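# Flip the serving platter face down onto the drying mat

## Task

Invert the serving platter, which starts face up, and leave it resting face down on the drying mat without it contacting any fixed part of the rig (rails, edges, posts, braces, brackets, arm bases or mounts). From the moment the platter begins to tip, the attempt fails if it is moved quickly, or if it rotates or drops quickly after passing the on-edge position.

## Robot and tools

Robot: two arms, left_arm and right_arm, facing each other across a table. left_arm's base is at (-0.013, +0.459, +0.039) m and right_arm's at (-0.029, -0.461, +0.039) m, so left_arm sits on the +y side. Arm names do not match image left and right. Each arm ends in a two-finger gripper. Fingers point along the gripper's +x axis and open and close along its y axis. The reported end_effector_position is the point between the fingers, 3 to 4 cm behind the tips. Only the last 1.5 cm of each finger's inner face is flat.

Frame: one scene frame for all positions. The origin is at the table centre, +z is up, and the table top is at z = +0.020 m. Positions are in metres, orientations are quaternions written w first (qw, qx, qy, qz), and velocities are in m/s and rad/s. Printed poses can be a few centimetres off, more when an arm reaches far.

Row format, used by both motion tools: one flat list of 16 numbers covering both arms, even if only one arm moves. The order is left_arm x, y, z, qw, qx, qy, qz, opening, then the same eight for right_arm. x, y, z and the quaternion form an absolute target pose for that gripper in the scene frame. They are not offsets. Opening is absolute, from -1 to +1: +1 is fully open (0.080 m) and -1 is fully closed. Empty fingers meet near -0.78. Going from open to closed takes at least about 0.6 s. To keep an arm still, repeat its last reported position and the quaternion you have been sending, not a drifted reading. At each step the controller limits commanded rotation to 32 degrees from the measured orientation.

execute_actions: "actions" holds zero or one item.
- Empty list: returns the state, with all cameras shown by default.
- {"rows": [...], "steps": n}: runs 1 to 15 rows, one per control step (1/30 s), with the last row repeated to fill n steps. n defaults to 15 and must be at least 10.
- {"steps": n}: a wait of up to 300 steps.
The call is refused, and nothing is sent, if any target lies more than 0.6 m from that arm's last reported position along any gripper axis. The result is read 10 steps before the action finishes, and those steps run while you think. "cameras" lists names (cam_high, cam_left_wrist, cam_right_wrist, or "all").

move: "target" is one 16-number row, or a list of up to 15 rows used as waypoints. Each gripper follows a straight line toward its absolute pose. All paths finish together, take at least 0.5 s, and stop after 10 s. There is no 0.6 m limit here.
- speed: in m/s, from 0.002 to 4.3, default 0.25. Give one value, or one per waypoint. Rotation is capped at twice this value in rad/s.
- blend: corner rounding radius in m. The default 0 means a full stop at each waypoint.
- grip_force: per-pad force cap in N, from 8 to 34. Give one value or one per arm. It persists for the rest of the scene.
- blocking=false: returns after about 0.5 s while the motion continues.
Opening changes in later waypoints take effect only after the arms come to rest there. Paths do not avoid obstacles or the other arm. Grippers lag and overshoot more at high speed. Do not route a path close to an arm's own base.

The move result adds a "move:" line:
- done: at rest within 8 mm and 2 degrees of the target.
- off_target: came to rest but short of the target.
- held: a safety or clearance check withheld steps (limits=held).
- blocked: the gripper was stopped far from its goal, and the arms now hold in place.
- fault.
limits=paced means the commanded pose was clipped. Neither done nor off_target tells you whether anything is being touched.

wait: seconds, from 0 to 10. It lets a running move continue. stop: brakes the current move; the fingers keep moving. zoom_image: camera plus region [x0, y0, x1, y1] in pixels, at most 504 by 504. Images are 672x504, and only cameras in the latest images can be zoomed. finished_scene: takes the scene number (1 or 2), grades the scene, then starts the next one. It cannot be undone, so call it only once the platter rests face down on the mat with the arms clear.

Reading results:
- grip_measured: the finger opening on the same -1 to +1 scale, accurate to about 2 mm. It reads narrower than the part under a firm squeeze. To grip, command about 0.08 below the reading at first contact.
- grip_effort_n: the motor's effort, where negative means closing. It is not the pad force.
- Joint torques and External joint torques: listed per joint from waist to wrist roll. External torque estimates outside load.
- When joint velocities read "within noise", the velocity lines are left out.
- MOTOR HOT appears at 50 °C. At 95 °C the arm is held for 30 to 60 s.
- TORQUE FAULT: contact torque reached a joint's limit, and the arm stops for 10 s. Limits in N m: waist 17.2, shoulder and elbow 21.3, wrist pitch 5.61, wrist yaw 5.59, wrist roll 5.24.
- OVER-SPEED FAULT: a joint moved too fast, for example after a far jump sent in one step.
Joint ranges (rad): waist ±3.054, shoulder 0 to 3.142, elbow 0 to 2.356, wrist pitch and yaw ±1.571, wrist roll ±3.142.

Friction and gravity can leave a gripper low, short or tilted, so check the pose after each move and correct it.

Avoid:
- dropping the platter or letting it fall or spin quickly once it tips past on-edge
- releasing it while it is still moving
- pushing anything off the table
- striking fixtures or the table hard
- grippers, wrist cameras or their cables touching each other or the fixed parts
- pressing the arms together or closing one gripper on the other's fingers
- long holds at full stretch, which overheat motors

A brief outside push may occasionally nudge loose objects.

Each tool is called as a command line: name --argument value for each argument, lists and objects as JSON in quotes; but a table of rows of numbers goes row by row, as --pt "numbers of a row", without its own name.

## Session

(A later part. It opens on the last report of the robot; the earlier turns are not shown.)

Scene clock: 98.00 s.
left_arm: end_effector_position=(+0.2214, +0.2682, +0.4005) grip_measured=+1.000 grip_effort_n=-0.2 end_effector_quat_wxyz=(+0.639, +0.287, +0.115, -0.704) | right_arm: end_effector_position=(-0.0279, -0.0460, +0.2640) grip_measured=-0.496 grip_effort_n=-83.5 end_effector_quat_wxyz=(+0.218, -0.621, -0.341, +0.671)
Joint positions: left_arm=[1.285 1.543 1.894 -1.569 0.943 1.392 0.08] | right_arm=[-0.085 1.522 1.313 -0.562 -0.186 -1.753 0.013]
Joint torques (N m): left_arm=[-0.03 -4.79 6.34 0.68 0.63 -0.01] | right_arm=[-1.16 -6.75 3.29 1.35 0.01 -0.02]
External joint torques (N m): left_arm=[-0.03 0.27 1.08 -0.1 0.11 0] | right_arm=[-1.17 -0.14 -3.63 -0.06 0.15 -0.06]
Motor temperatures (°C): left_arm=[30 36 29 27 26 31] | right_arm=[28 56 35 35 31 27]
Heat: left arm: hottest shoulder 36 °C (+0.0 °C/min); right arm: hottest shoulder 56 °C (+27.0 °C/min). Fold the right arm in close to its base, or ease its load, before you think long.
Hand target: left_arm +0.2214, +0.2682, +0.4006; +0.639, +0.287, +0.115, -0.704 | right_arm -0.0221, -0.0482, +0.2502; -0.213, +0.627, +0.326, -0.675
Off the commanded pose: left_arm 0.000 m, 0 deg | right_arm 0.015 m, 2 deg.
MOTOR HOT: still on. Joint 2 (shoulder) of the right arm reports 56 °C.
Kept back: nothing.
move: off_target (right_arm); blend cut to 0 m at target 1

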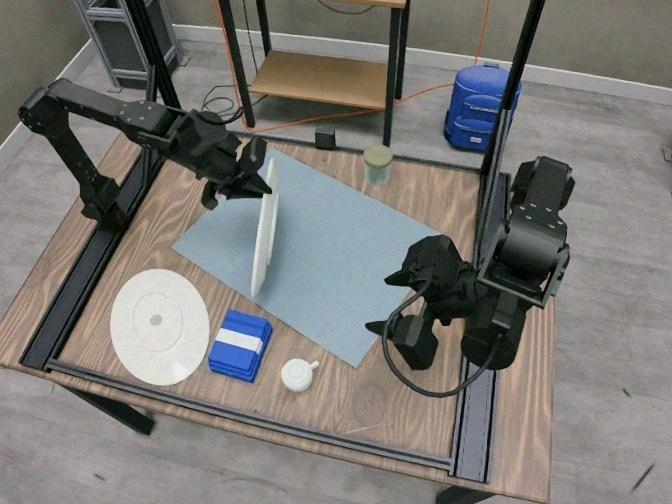

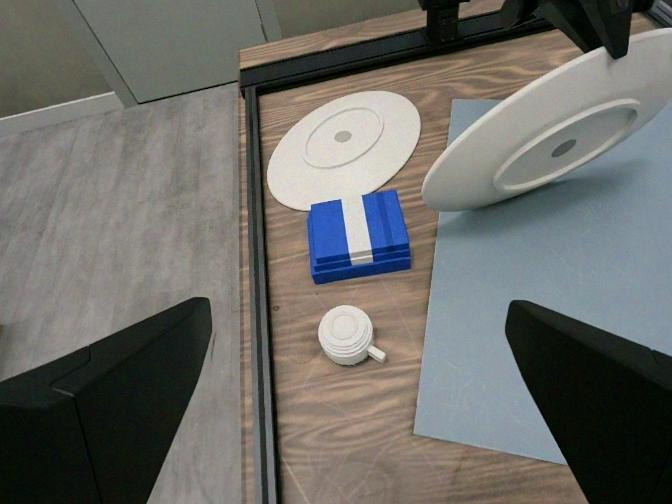

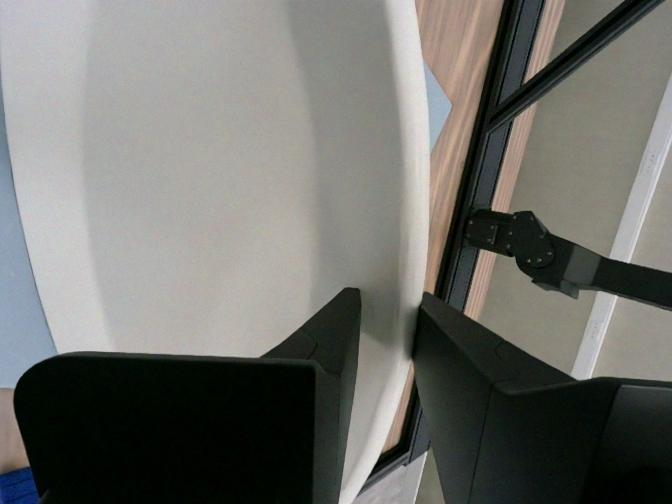

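move --pt "0.2214 0.2682 0.4005 0.639 0.287 0.115 -0.704 1 -0.025 -0.03 0.275 0.2126 -0.6272 -0.3265 0.6744 -0.8" --pt "0.2214 0.2682 0.4005 0.639 0.287 0.115 -0.704 1 -0.03 0.085 0.30 0.2126 -0.6272 -0.3265 0.6744 -0.8" --speed 0.07 --blend '[0.02,0]' --cameras '["cam_high","cam_left_wrist","cam_right_wrist"]'

zoom_image --camera "cam_high" --region '[180, 140, 420, 330]'

Scene clock: 102.43 s.
left_arm: end_effector_position=(+0.2214, +0.2682, +0.4005) grip_measured=+1.000 grip_effort_n=-0.2 end_effector_quat_wxyz=(+0.639, +0.287, +0.115, -0.704) | right_arm: end_effector_position=(-0.0292, +0.0817, +0.3041) grip_measured=-0.761 grip_effort_n=-81.6 end_effector_quat_wxyz=(+0.214, -0.626, -0.330, +0.674)
Joint positions: left_arm=[1.285 1.543 1.894 -1.569 0.943 1.392 0.08] | right_arm=[-0.058 2.099 2.212 -0.904 -0.156 -1.726 0.001]
Joint torques (N m): left_arm=[-0.03 -4.79 6.35 0.68 0.63 -0.01] | right_arm=[0.34 -10.58 7.03 0.99 0.07 0.16]
External joint torques (N m): left_arm=[0 0.24 1.08 -0.1 0.1 0] | right_arm=[0.31 0 0.44 -0.41 0.19 0.12]
Heat: left arm: hottest shoulder 36 °C (+0.0 °C/min); right arm: hottest shoulder 54 °C (+24.2 °C/min). Fold the right arm in close to its base, or ease its load, before you think long.
Hand target: left_arm +0.2214, +0.2682, +0.4006; +0.639, +0.287, +0.115, -0.704 | right_arm -0.0301, +0.0849, +0.3000; -0.213, +0.627, +0.327, -0.674
Off the commanded pose: left_arm 0.000 m, 0 deg | right_arm 0.005 m, 0 deg.
MOTOR HOT: still on. Joint 2 (shoulder) of the right arm reports 54 °C.
Kept back: nothing.
move: done; blend cut to 0.0155 m at target 1

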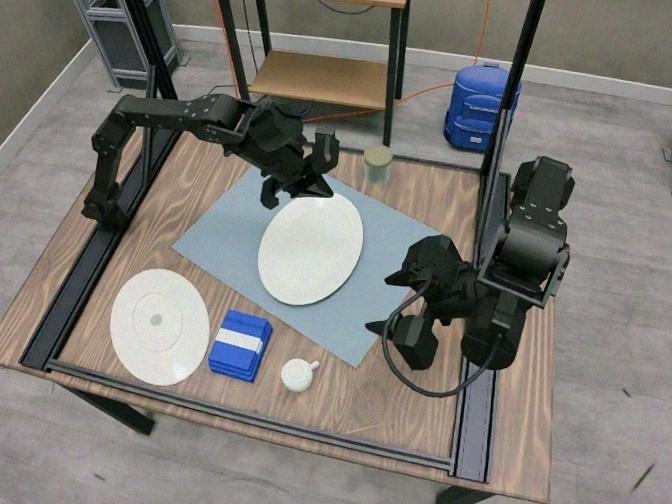

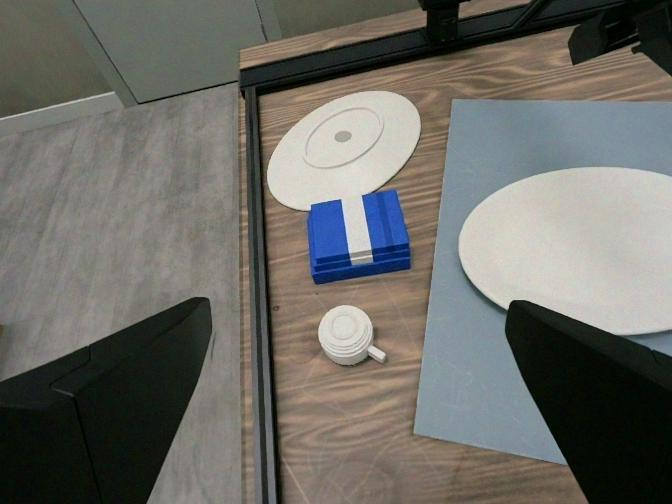

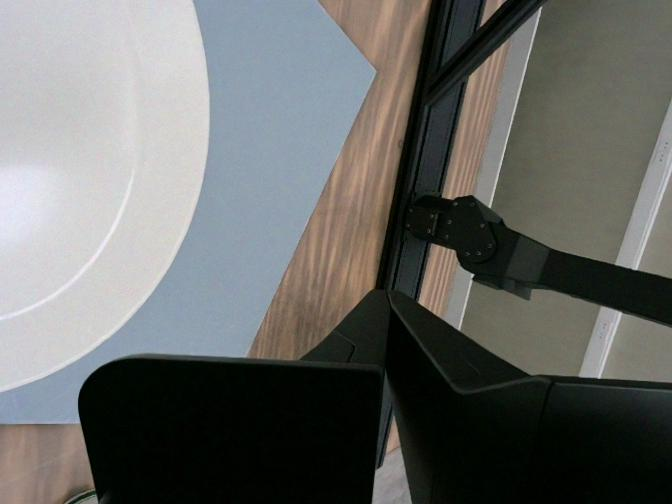

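Scaled by 2.100 from the camera's 672x504 image, which has a finer 960x720 frame.

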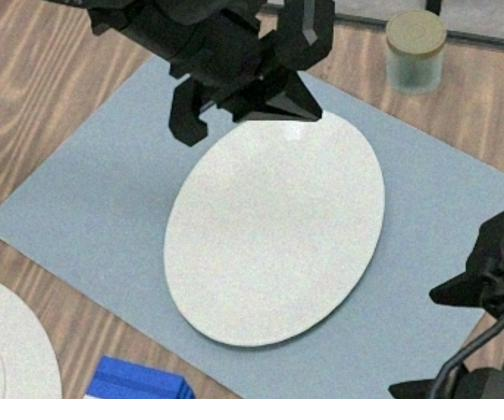

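move --pt "0.2214 0.2682 0.4005 0.639 0.287 0.115 -0.704 1 -0.06 -0.06 0.22 0.3265 -0.6744 -0.2126 0.6272 0.12" --pt "0.2214 0.2682 0.4005 0.639 0.287 0.115 -0.704 1 -0.095 -0.12 0.11 0.3265 -0.6744 -0.2126 0.6272 0.12" --speed 0.2 --blend '[0.04,0]' --cameras '["cam_high","cam_left_wrist","cam_right_wrist"]'

zoom_image --camera "cam_high" --region '[180, 140, 420, 330]'

Scene clock: 109.17 s.
left_arm: end_effector_position=(+0.2214, +0.2682, +0.4005) grip_measured=+1.000 grip_effort_n=-0.2 end_effector_quat_wxyz=(+0.639, +0.287, +0.115, -0.704) | right_arm: end_effector_position=(-0.0958, -0.1167, +0.1161) grip_measured=+0.116 grip_effort_n=16.0 end_effector_quat_wxyz=(+0.331, -0.670, -0.217, +0.628)
Joint positions: left_arm=[1.285 1.543 1.894 -1.569 0.943 1.392 0.08] | right_arm=[0.325 1.469 0.67 -0.041 0.352 -1.192 0.04]
Joint torques (N m): left_arm=[-0.03 -4.79 6.34 0.68 0.64 -0.01] | right_arm=[0.35 -5.63 3.96 1.31 0.31 0.17]
External joint torques (N m): left_arm=[-0.07 0.31 1.06 -0.1 0.12 0] | right_arm=[0.36 -0.36 -2.15 -0.07 0.18 0.13]
Heat: left arm: hottest shoulder 36 °C (+0.0 °C/min); right arm: hottest shoulder 52 °C (+21.3 °C/min). Fold the right arm in close to its base, or ease its load, before you think long.
Hand target: left_arm +0.2214, +0.2682, +0.4006; +0.639, +0.287, +0.115, -0.704 | right_arm -0.0949, -0.1201, +0.1101; -0.326, +0.674, +0.213, -0.627
Off the commanded pose: left_arm 0.000 m, 0 deg | right_arm 0.007 m, 1 deg.
MOTOR HOT: still on. Joint 2 (shoulder) of the right arm reports 52 °C.
Kept back: nothing.
move: done

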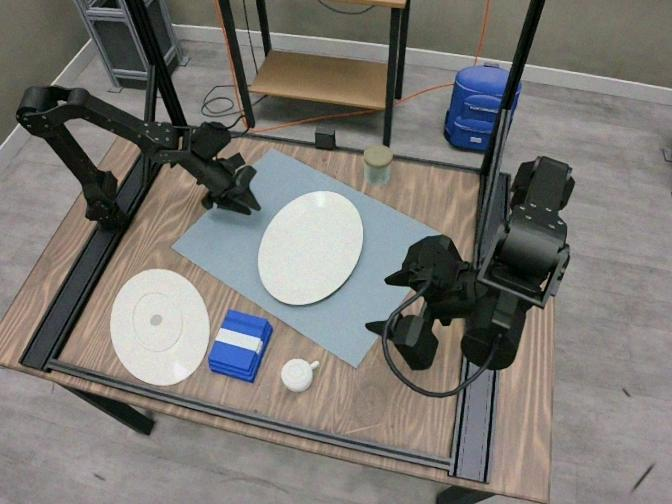

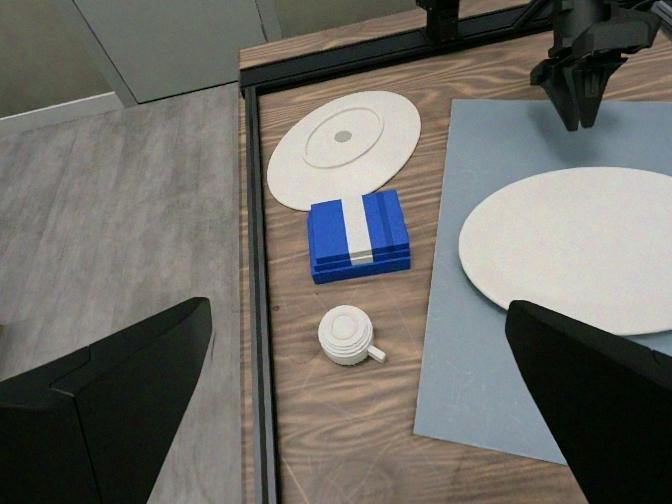

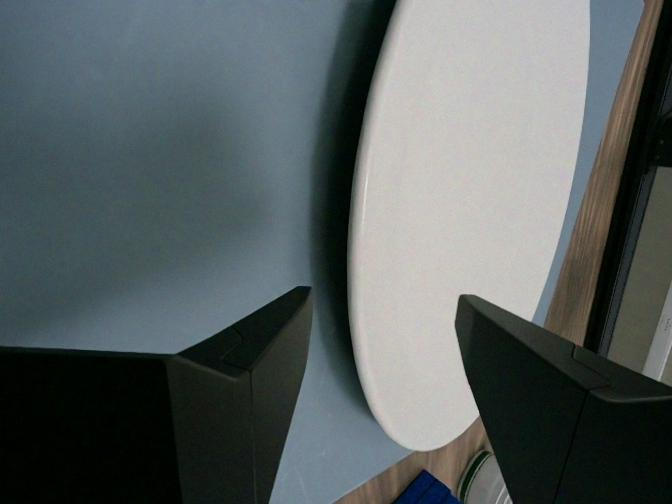

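Scaled by 2.100 from the camera's 672x504 image, which has a finer 960x720 frame.

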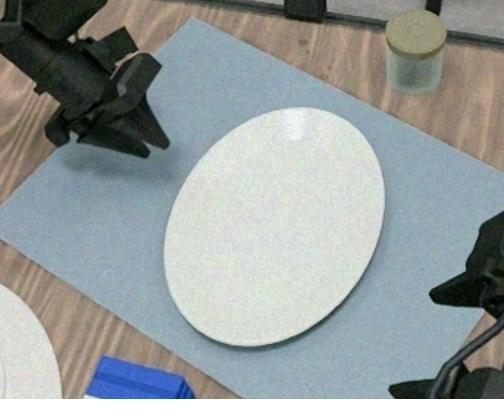

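move --pt "0.2214 0.2682 0.4005 0.639 0.287 0.115 -0.704 1 -0.105 -0.13 0.066 0.3265 -0.6744 -0.2126 0.6272 0.12" --pt "0.2214 0.2682 0.4005 0.639 0.287 0.115 -0.704 1 -0.101 -0.105 0.066 0.3265 -0.6744 -0.2126 0.6272 0.12" --speed 0.08 --cameras '["cam_high","cam_left_wrist","cam_right_wrist"]'

zoom_image --camera "cam_high" --region '[180, 140, 420, 330]'

Scene clock: 112.10 s.
left_arm: end_effector_position=(+0.2214, +0.2682, +0.4005) grip_measured=+1.000 grip_effort_n=-0.2 end_effector_quat_wxyz=(+0.639, +0.287, +0.115, -0.704) | right_arm: end_effector_position=(-0.1003, -0.1086, +0.0668) grip_measured=+0.116 grip_effort_n=16.0 end_effector_quat_wxyz=(+0.328, -0.675, -0.212, +0.626)
Joint positions: left_arm=[1.285 1.543 1.894 -1.569 0.943 1.392 0.08] | right_arm=[0.335 1.66 0.618 0.184 0.366 -1.181 0.04]
Joint torques (N m): left_arm=[-0.03 -4.81 6.35 0.68 0.63 -0.01] | right_arm=[-0.43 -5.58 5.61 1.3 -0.07 -0.13]
External joint torques (N m): left_arm=[-0.05 0.29 1.04 -0.11 0.1 0] | right_arm=[-0.44 0.31 0.42 -0.03 -0.21 -0.16]
Motor temperatures (°C): left_arm=[30 36 30 27 26 31] | right_arm=[28 50 34 34 31 27]
Heat: left arm: hottest shoulder 36 °C (+0.0 °C/min); right arm: hottest shoulder 50 °C (+19.3 °C/min). Fold the right arm in close to its base, or ease its load, before you think long.
Hand target: left_arm +0.2214, +0.2682, +0.4006; +0.639, +0.287, +0.115, -0.704 | right_arm -0.1010, -0.1051, +0.0660; -0.327, +0.674, +0.213, -0.627
Off the commanded pose: left_arm 0.000 m, 0 deg | right_arm 0.004 m, 0 deg.
MOTOR HOT: still on. Joint 2 (shoulder) of the right arm reports 50 °C.
Kept back: nothing.
move: done

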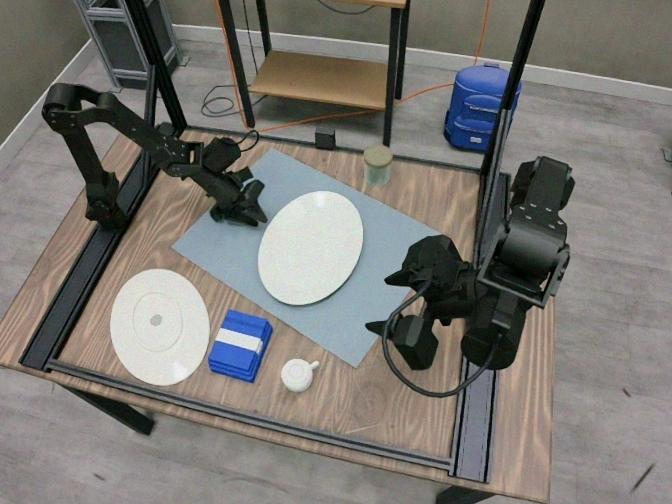

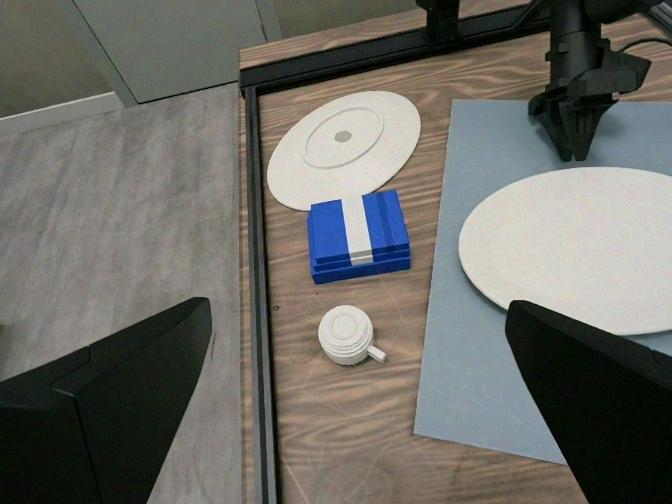

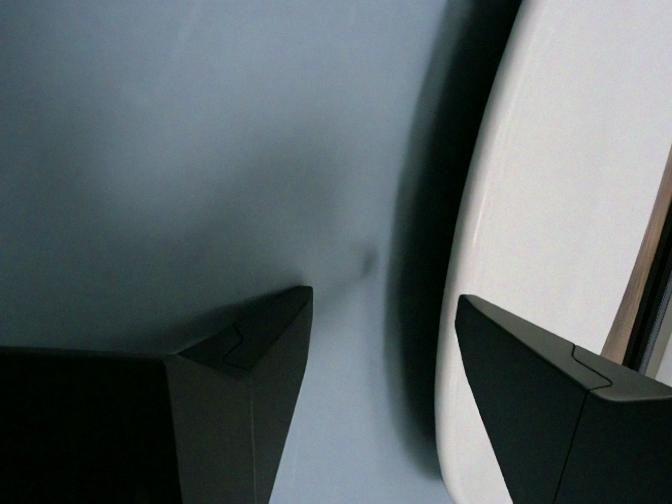

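Scaled by 2.100 from the camera's 672x504 image, which has a finer 960x720 frame.

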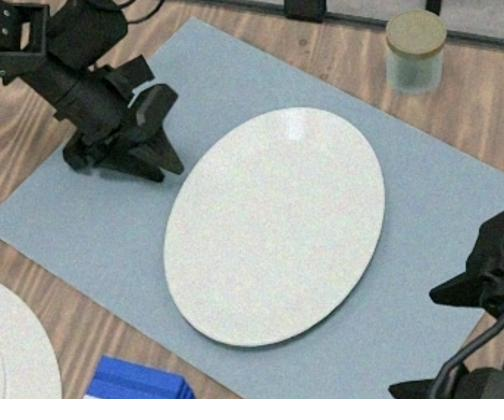

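move --pt "0.2214 0.2682 0.4005 0.639 0.287 0.115 -0.704 1 -0.071 -0.112 0.064 0.3265 -0.6744 -0.2126 0.6272 0.12" --pt "0.2214 0.2682 0.4005 0.639 0.287 0.115 -0.704 1 -0.068 -0.092 0.062 0.3265 -0.6744 -0.2126 0.6272 0.12" --speed 0.06 --blend '[0.01,0]' --cameras '["cam_high","cam_left_wrist","cam_right_wrist"]'

zoom_image --camera "cam_high" --region '[180, 140, 420, 330]'

Scene clock: 114.23 s.
left_arm: end_effector_position=(+0.2214, +0.2682, +0.4005) grip_measured=+1.000 grip_effort_n=-0.2 end_effector_quat_wxyz=(+0.639, +0.287, +0.115, -0.704) | right_arm: end_effector_position=(-0.0695, -0.0957, +0.0657) grip_measured=+0.116 grip_effort_n=16.0 end_effector_quat_wxyz=(+0.329, -0.673, -0.215, +0.627)
Joint positions: left_arm=[1.285 1.543 1.894 -1.569 0.943 1.392 0.08] | right_arm=[0.207 1.676 0.616 0.242 0.278 -1.284 0.04]
Joint torques (N m): left_arm=[-0.03 -4.78 6.36 0.68 0.64 -0.01] | right_arm=[-0.65 -4.38 5.81 1.4 -0.06 -0.09]
External joint torques (N m): left_arm=[-0.02 0.26 1.07 -0.11 0.11 0] | right_arm=[-0.64 1.63 0.61 0.01 -0.16 -0.13]
Heat: left arm: hottest shoulder 36 °C (+0.0 °C/min); right arm: hottest shoulder 49 °C (+17.2 °C/min). Fold the right arm in close to its base, or ease its load, before you think long.
Hand target: left_arm +0.2214, +0.2682, +0.4006; +0.639, +0.287, +0.115, -0.704 | right_arm -0.0680, -0.0922, +0.0621; -0.327, +0.674, +0.213, -0.627
Off the commanded pose: left_arm 0.000 m, 0 deg | right_arm 0.005 m, 0 deg.
MOTOR HOT: still on. Joint 2 (shoulder) of the right arm reports 49 °C.
Kept back: nothing.
move: done

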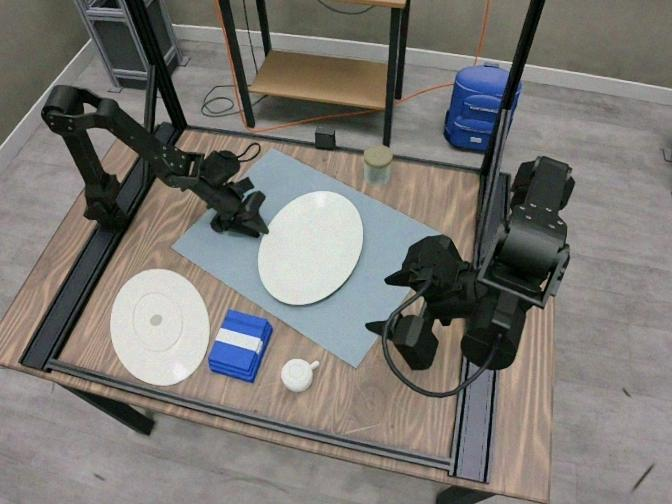

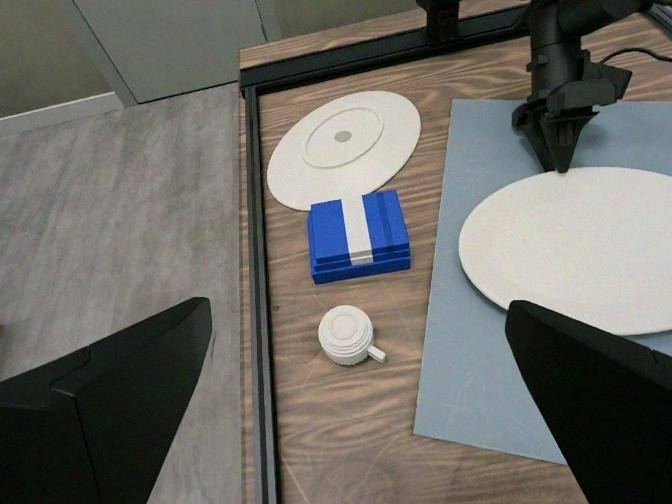

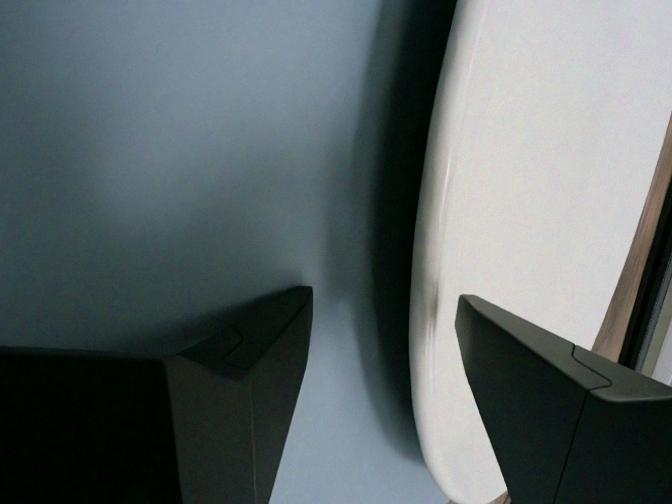

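Scaled by 2.100 from the camera's 672x504 image, which has a finer 960x720 frame.

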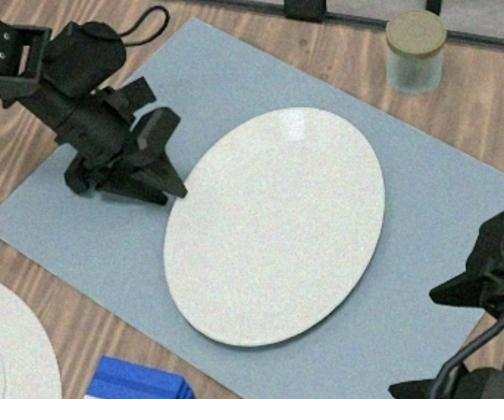

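move --target '[0.2214,0.2682,0.4005,0.639,0.287,0.115,-0.704,1,-0.055,-0.053,0.061,0.3265,-0.6744,-0.2126,0.6272,0.12]' --speed 0.05 --cameras '["cam_high","cam_left_wrist","cam_right_wrist"]'

zoom_image --camera "cam_high" --region '[180, 140, 420, 330]'

Scene clock: 115.73 s.
left_arm: end_effector_position=(+0.2214, +0.2682, +0.4005) grip_measured=+1.000 grip_effort_n=-0.2 end_effector_quat_wxyz=(+0.639, +0.287, +0.115, -0.704) | right_arm: end_effector_position=(-0.0593, -0.0568, +0.0665) grip_measured=+0.116 grip_effort_n=15.1 end_effector_quat_wxyz=(+0.328, -0.671, -0.218, +0.628)
Joint positions: left_arm=[1.285 1.543 1.894 -1.569 0.943 1.392 0.08] | right_arm=[0.143 1.791 0.757 0.233 0.226 -1.336 0.04]
Joint torques (N m): left_arm=[-0.03 -4.79 6.35 0.68 0.63 -0.01] | right_arm=[-1.13 -5.27 6.03 1.27 0.05 -0.09]
External joint torques (N m): left_arm=[-0.04 0.3 1.06 -0.09 0.1 0] | right_arm=[-1.14 1.75 0.7 -0.14 -0.02 -0.13]
Heat: left arm: hottest shoulder 36 °C (+0.0 °C/min); right arm: hottest shoulder 48 °C (+16.1 °C/min). Fold the right arm in close to its base, or ease its load, before you think long.
Hand target: left_arm +0.2214, +0.2682, +0.4006; +0.639, +0.287, +0.115, -0.704 | right_arm -0.0550, -0.0533, +0.0610; -0.326, +0.674, +0.213, -0.627
Off the commanded pose: left_arm 0.000 m, 0 deg | right_arm 0.008 m, 1 deg.
MOTOR HOT: still on. Joint 2 (shoulder) of the right arm reports 48 °C.
Kept back: nothing.
move: done

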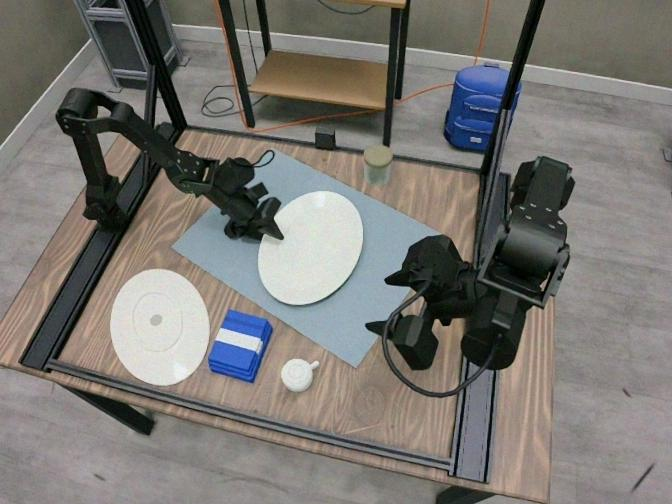

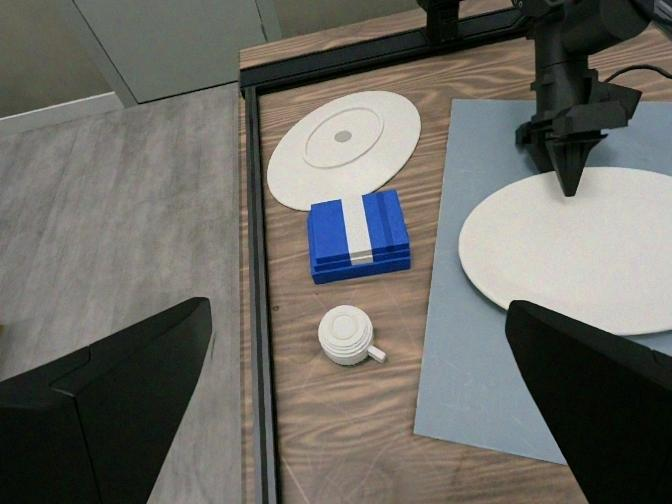

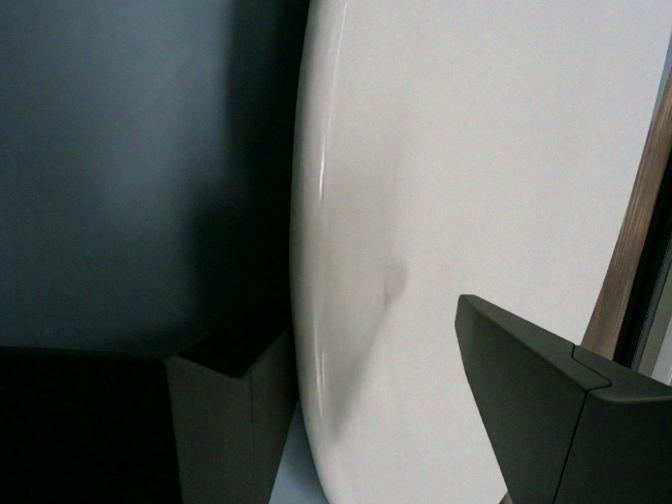

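Scaled by 2.100 from the camera's 672x504 image, which has a finer 960x720 frame.

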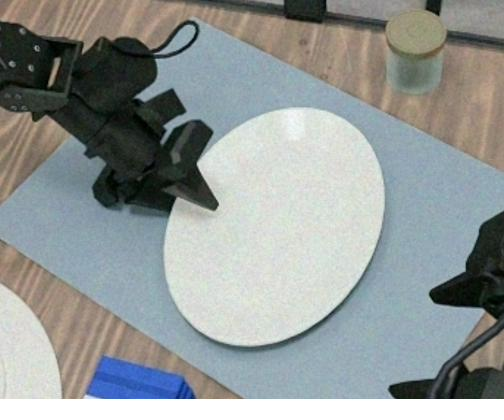

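move --pt "0.2214 0.2682 0.4005 0.639 0.287 0.115 -0.704 1 -0.053 -0.046 0.061 0.3265 -0.6744 -0.2126 0.6272 0.12" --pt "0.2214 0.2682 0.4005 0.639 0.287 0.115 -0.704 1 -0.053 -0.046 0.061 0.3265 -0.6744 -0.2126 0.6272 0.06" --pt "0.2214 0.2682 0.4005 0.639 0.287 0.115 -0.704 1 -0.053 -0.046 0.061 0.3265 -0.6744 -0.2126 0.6272 0.0" --pt "0.2214 0.2682 0.4005 0.639 0.287 0.115 -0.704 1 -0.053 -0.046 0.061 0.3265 -0.6744 -0.2126 0.6272 -0.06" --pt "0.2214 0.2682 0.4005 0.639 0.287 0.115 -0.704 1 -0.053 -0.046 0.061 0.3265 -0.6744 -0.2126 0.6272 -0.12" --pt "0.2214 0.2682 0.4005 0.639 0.287 0.115 -0.704 1 -0.053 -0.046 0.061 0.3265 -0.6744 -0.2126 0.6272 -0.18" --pt "0.2214 0.2682 0.4005 0.639 0.287 0.115 -0.704 1 -0.053 -0.046 0.061 0.3265 -0.6744 -0.2126 0.6272 -0.24" --speed 0.05 --grip_force '[34,12]' --cameras '["cam_high","cam_left_wrist","cam_right_wrist"]'

Scene clock: 123.60 s.
left_arm: end_effector_position=(+0.2214, +0.2682, +0.4005) grip_measured=+1.000 grip_effort_n=-0.2 end_effector_quat_wxyz=(+0.639, +0.287, +0.115, -0.704) | right_arm: end_effector_position=(-0.0587, -0.0589, +0.0617) grip_measured=-0.234 grip_effort_n=-27.7 end_effector_quat_wxyz=(+0.313, -0.677, -0.211, +0.632)
Joint positions: left_arm=[1.285 1.543 1.894 -1.569 0.943 1.392 0.08] | right_arm=[0.139 1.799 0.769 0.196 0.218 -1.346 0.024]
Joint torques (N m): left_arm=[-0.03 -4.79 6.34 0.68 0.64 -0.01] | right_arm=[-1.41 -4.01 7.25 3.2 0.12 0.03]
External joint torques (N m): left_arm=[-0.04 0.22 1.07 -0.12 0.11 0] | right_arm=[-1.38 3.01 1.98 1.83 0.05 -0.01]
Motor temperatures (°C): left_arm=[30 36 30 27 26 31] | right_arm=[28 44 35 37 31 27]
Heat: left arm: hottest shoulder 36 °C (+0.0 °C/min); right arm: hottest shoulder 44 °C (+8.1 °C/min).
Hand target: left_arm +0.2214, +0.2682, +0.4006; +0.639, +0.287, +0.115, -0.704 | right_arm -0.0528, -0.0469, +0.0612; -0.326, +0.675, +0.212, -0.627
Off the commanded pose: left_arm 0.000 m, 0 deg | right_arm 0.014 m, 2 deg.
MOTOR HOT: cleared for the motors of the right arm.
Kept back: nothing.
grip_force (N): 34, 12
move: off_target (right_arm); target 2's new opening was sent with right_arm's hand 0.012 m and 1 deg from that target; target 3's new opening was sent with right_arm's hand 0.012 m and 1 deg from that target; target 4's new opening was sent with right_arm's hand 0.013 m and 1 deg from that target; target 5's new opening was sent with right_arm's hand 0.013 m and 1 deg from that target; target 6's new opening was sent with right_arm's hand 0.013 m and 1 deg from that target; target 7's new opening was sent with right_arm's hand 0.014 m and 1 deg from that target

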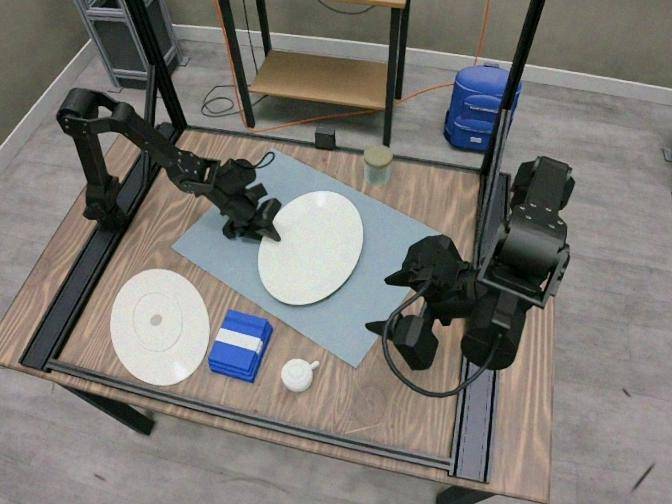

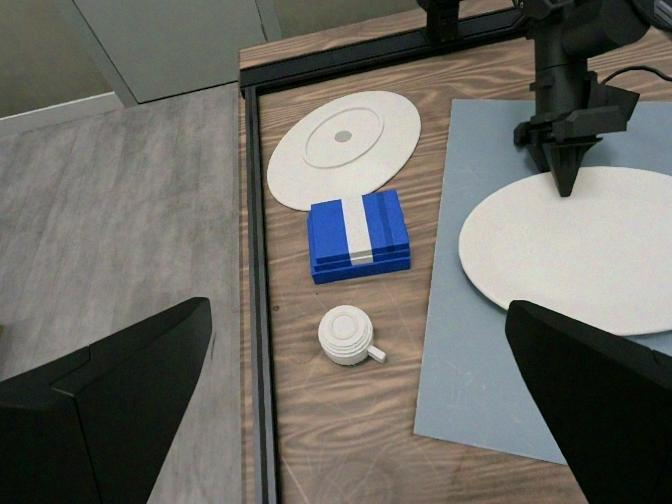

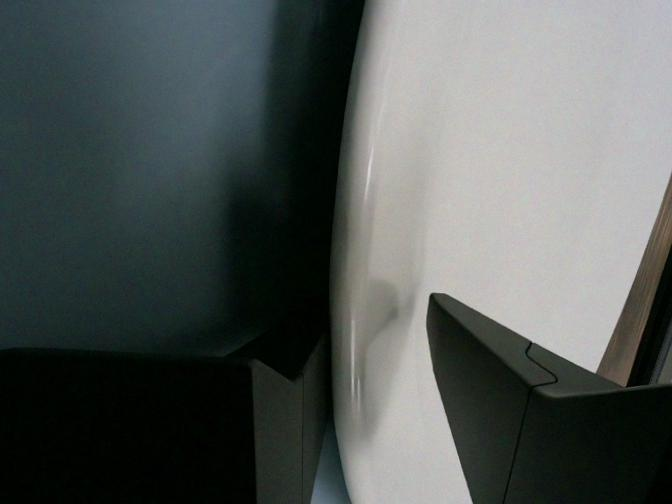

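move --pt "0.2214 0.2682 0.4005 0.639 0.287 0.115 -0.704 1 -0.056 -0.047 0.068 0.3265 -0.6744 -0.2126 0.6272 -0.24" --pt "0.2214 0.2682 0.4005 0.639 0.287 0.115 -0.704 1 -0.056 -0.047 0.068 0.3265 -0.6744 -0.2126 0.6272 -0.30" --speed 0.04 --cameras '["cam_right_wrist"]'

Scene clock: 126.00 s.
left_arm: end_effector_position=(+0.2214, +0.2682, +0.4005) grip_measured=+1.000 grip_effort_n=-0.2 end_effector_quat_wxyz=(+0.639, +0.287, +0.115, -0.704) | right_arm: end_effector_position=(-0.0598, -0.0604, +0.0610) grip_measured=-0.295 grip_effort_n=-24.4 end_effector_quat_wxyz=(+0.308, -0.679, -0.209, +0.633)
Joint positions: left_arm=[1.285 1.543 1.894 -1.569 0.943 1.392 0.08] | right_arm=[0.142 1.797 0.774 0.177 0.218 -1.345 0.022]
Joint torques (N m): left_arm=[-0.03 -4.79 6.34 0.68 0.63 -0.01] | right_arm=[-0.96 -6.52 7.59 2.27 0.32 0.18]
External joint torques (N m): left_arm=[0 0.35 1.04 -0.1 0.1 -0.01] | right_arm=[-0.99 0.52 2.32 0.93 0.26 0.15]
Heat: left arm: hottest shoulder 36 °C (+0.0 °C/min); right arm: hottest shoulder 43 °C (+4.0 °C/min).
Hand target: left_arm +0.2214, +0.2682, +0.4006; +0.639, +0.287, +0.115, -0.704 | right_arm -0.0560, -0.0477, +0.0684; -0.326, +0.674, +0.213, -0.627
Off the commanded pose: left_arm 0.000 m, 0 deg | right_arm 0.016 m, 2 deg.
Kept back: nothing.
grip_force (N): 34, 12
move: off_target (right_arm); target 2's new opening was sent with right_arm's hand 0.015 m and 2 deg from that target
Images, in order (width x height): cam_right_wrist 672x504.

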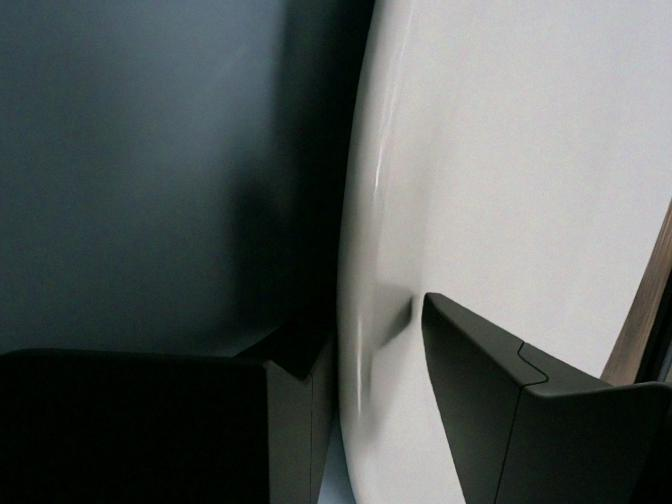

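move --pt "0.2214 0.2682 0.4005 0.639 0.287 0.115 -0.704 1 -0.056 -0.050 0.070 0.3265 -0.6744 -0.2126 0.6272 -0.36" --pt "0.2214 0.2682 0.4005 0.639 0.287 0.115 -0.704 1 -0.056 -0.050 0.072 0.3265 -0.6744 -0.2126 0.6272 -0.42" --pt "0.2214 0.2682 0.4005 0.639 0.287 0.115 -0.704 1 -0.056 -0.050 0.076 0.3265 -0.6744 -0.2126 0.6272 -0.48" --speed 0.03 --cameras '["cam_right_wrist","cam_left_wrist","cam_high"]'

Scene clock: 129.70 s.
left_arm: end_effector_position=(+0.2214, +0.2682, +0.4005) grip_measured=+1.000 grip_effort_n=-0.2 end_effector_quat_wxyz=(+0.639, +0.287, +0.115, -0.704) | right_arm: end_effector_position=(-0.0599, -0.0610, +0.0627) grip_measured=-0.341 grip_effort_n=-39.8 end_effector_quat_wxyz=(+0.305, -0.681, -0.207, +0.633)
Joint positions: left_arm=[1.285 1.543 1.894 -1.569 0.943 1.392 0.08] | right_arm=[0.143 1.791 0.78 0.157 0.218 -1.345 0.02]
Joint torques (N m): left_arm=[-0.05 -4.79 6.34 0.68 0.64 -0.02] | right_arm=[-1.13 -9.85 6.97 1.5 0.36 0.21]
External joint torques (N m): left_arm=[-0.06 0.31 1.06 -0.09 0.11 -0.01] | right_arm=[-1.14 -2.76 1.6 0.14 0.3 0.18]
Heat: left arm: hottest shoulder 36 °C (+0.0 °C/min); right arm: hottest shoulder 43 °C (-1.0 °C/min).
Hand target: left_arm +0.2214, +0.2682, +0.4006; +0.639, +0.287, +0.115, -0.704 | right_arm -0.0559, -0.0505, +0.0762; -0.327, +0.674, +0.213, -0.627
Off the commanded pose: left_arm 0.000 m, 0 deg | right_arm 0.018 m, 3 deg.
Kept back: nothing.
grip_force (N): 34, 12
move: off_target (right_arm); target 2's new opening was sent with right_arm's hand 0.016 m and 3 deg from that target; target 3's new opening was sent with right_arm's hand 0.018 m and 3 deg from that target

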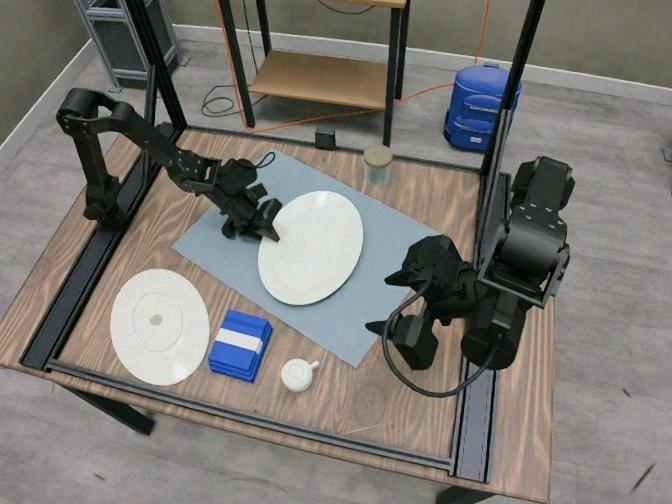

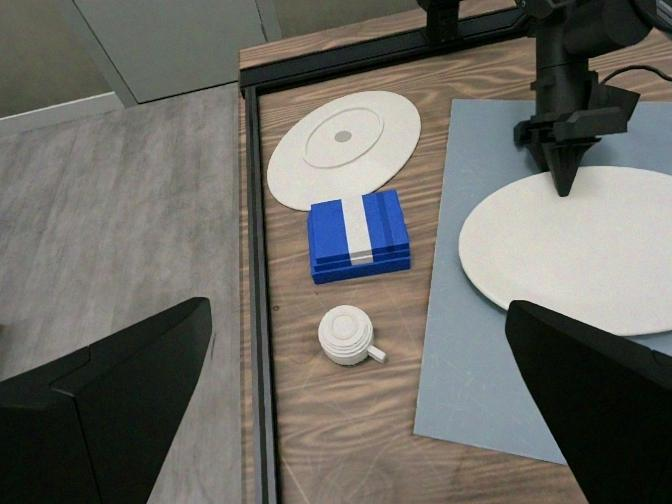

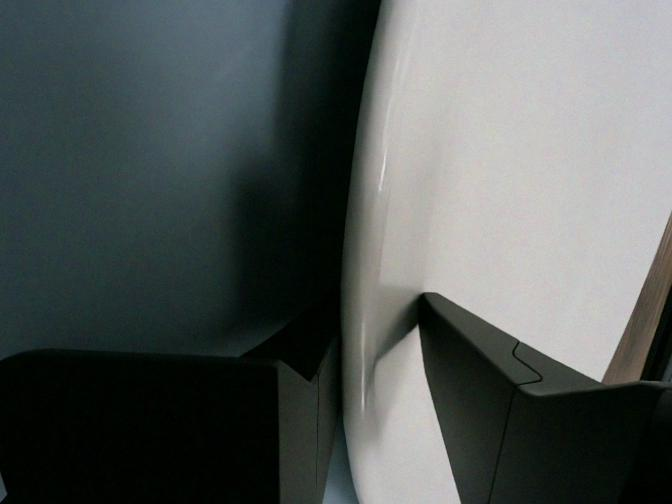

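move --pt "0.2214 0.2682 0.4005 0.639 0.287 0.115 -0.704 1 -0.056 -0.050 0.095 0.3265 -0.6744 -0.2126 0.6272 -0.48" --pt "0.2214 0.2682 0.4005 0.639 0.287 0.115 -0.704 1 -0.056 -0.048 0.13 0.3265 -0.6744 -0.2126 0.6272 -0.48" --speed 0.035 --blend '[0.01,0]' --grip_force '[34,16]' --cameras '["cam_right_wrist","cam_left_wrist","cam_high"]'

Scene clock: 132.17 s.
left_arm: end_effector_position=(+0.2214, +0.2682, +0.4005) grip_measured=+1.000 grip_effort_n=-0.2 end_effector_quat_wxyz=(+0.639, +0.287, +0.115, -0.704) | right_arm: end_effector_position=(-0.0573, -0.0575, +0.1104) grip_measured=-0.476 grip_effort_n=-21.6 end_effector_quat_wxyz=(+0.303, -0.684, -0.200, +0.633)
Joint positions: left_arm=[1.285 1.543 1.894 -1.569 0.943 1.392 0.08] | right_arm=[0.135 1.679 0.893 -0.082 0.218 -1.344 0.014]
Joint torques (N m): left_arm=[-0.04 -4.79 6.34 0.68 0.64 -0.01] | right_arm=[-0.42 -11.12 7.8 1.53 0.31 0.19]
External joint torques (N m): left_arm=[-0.03 0.28 1.08 -0.09 0.11 0] | right_arm=[-0.41 -4.13 1.62 0.15 0.25 0.16]
Heat: left arm: hottest shoulder 36 °C (+0.0 °C/min); right arm: hottest shoulder 43 °C (-2.0 °C/min).
Hand target: left_arm +0.2214, +0.2682, +0.4006; +0.639, +0.287, +0.115, -0.704 | right_arm -0.0560, -0.0485, +0.1302; -0.327, +0.674, +0.213, -0.627
Off the commanded pose: left_arm 0.000 m, 0 deg | right_arm 0.022 m, 3 deg.
Kept back: nothing.
grip_force (N): 34, 16
move: off_target (right_arm); blend cut to 0.0094 m at target 1

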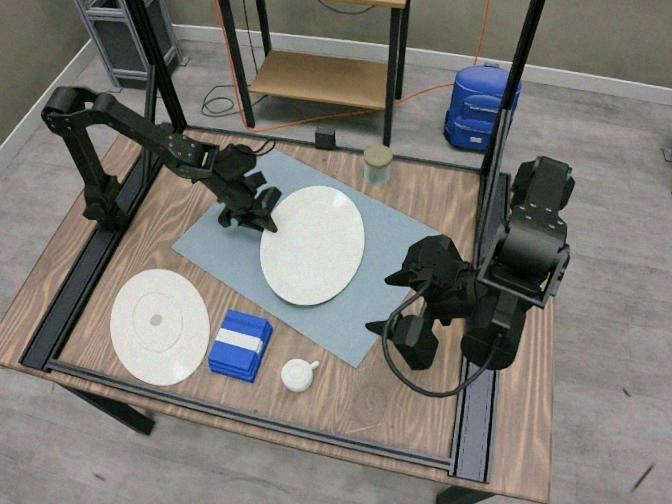

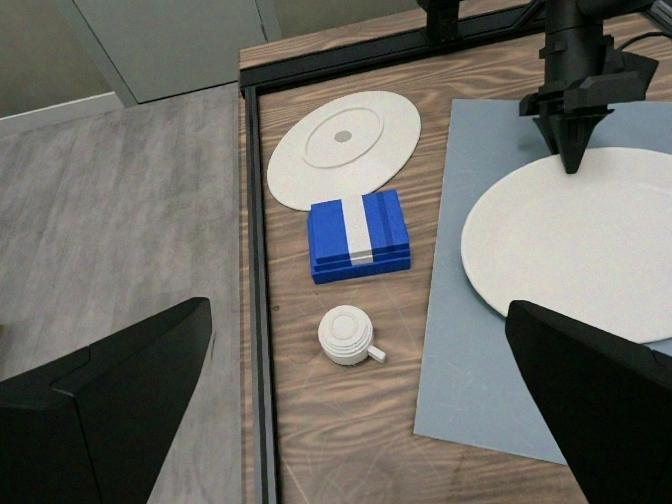

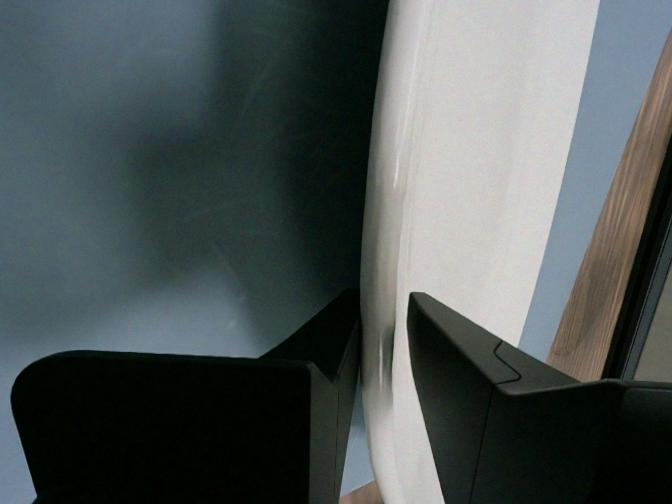

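move --pt "0.2214 0.2682 0.4005 0.639 0.287 0.115 -0.704 1 -0.057 -0.048 0.175 0.3265 -0.6744 -0.2126 0.6272 -0.52" --pt "0.2214 0.2682 0.4005 0.639 0.287 0.115 -0.704 1 -0.057 -0.048 0.225 0.2419 -0.6964 -0.1227 0.6644 -0.52" --speed 0.06 --blend '[0.02,0]' --grip_force '[34,24]' --cameras '["cam_right_wrist","cam_left_wrist","cam_high"]'

Scene clock: 135.77 s.
left_arm: end_effector_position=(+0.2214, +0.2682, +0.4005) grip_measured=+1.000 grip_effort_n=-0.2 end_effector_quat_wxyz=(+0.639, +0.287, +0.115, -0.704) | right_arm: end_effector_position=(-0.0571, -0.0509, +0.2259) grip_measured=-0.516 grip_effort_n=-18.8 end_effector_quat_wxyz=(+0.242, -0.698, -0.126, +0.662)
Joint positions: left_arm=[1.285 1.543 1.894 -1.569 0.943 1.392 0.08] | right_arm=[0.108 1.695 1.496 -0.864 0.152 -1.317 0.012]
Joint torques (N m): left_arm=[-0.03 -4.79 6.34 0.68 0.64 -0.01] | right_arm=[-0.29 -7.54 6.93 0.73 -0.12 0.15]
External joint torques (N m): left_arm=[-0.02 0.31 1.04 -0.1 0.1 0] | right_arm=[-0.31 -0.19 0.49 -0.34 -0.16 0.13]
Heat: left arm: hottest shoulder 36 °C (+0.0 °C/min); right arm: hottest shoulder 43 °C (-4.0 °C/min).
Hand target: left_arm +0.2214, +0.2682, +0.4006; +0.639, +0.287, +0.115, -0.704 | right_arm -0.0570, -0.0481, +0.2250; -0.242, +0.696, +0.123, -0.664
Off the commanded pose: left_arm 0.000 m, 0 deg | right_arm 0.003 m, 0 deg.
Kept back: nothing.
grip_force (N): 34, 24
move: done

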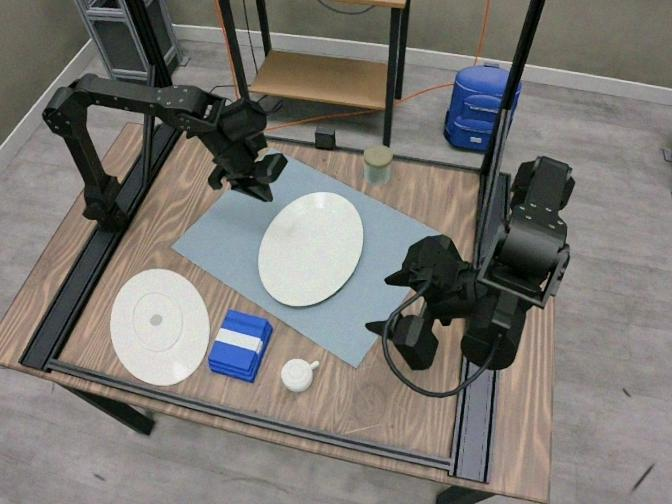

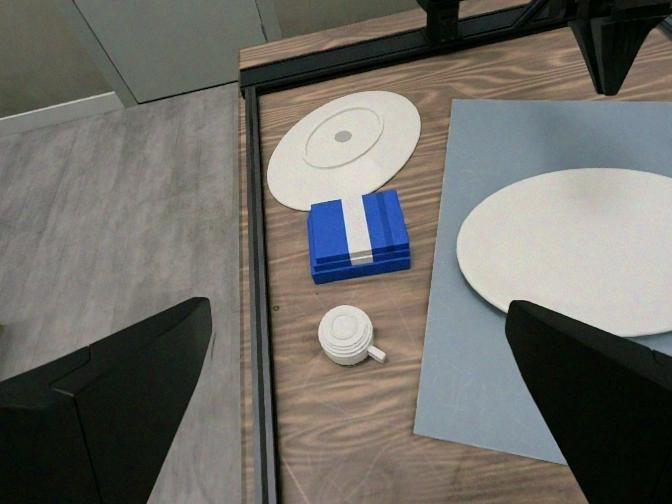

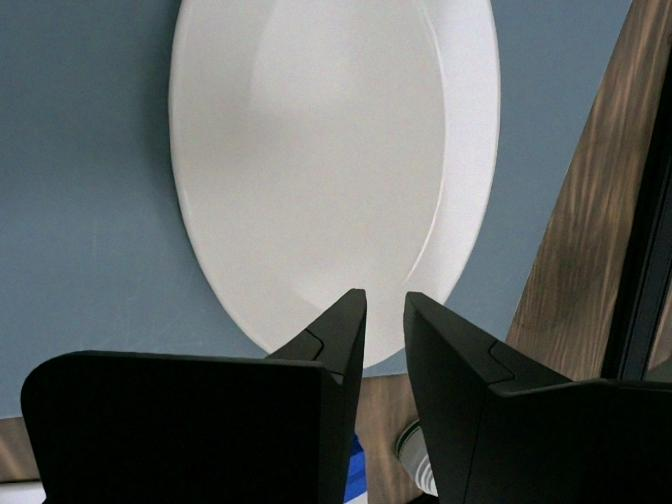

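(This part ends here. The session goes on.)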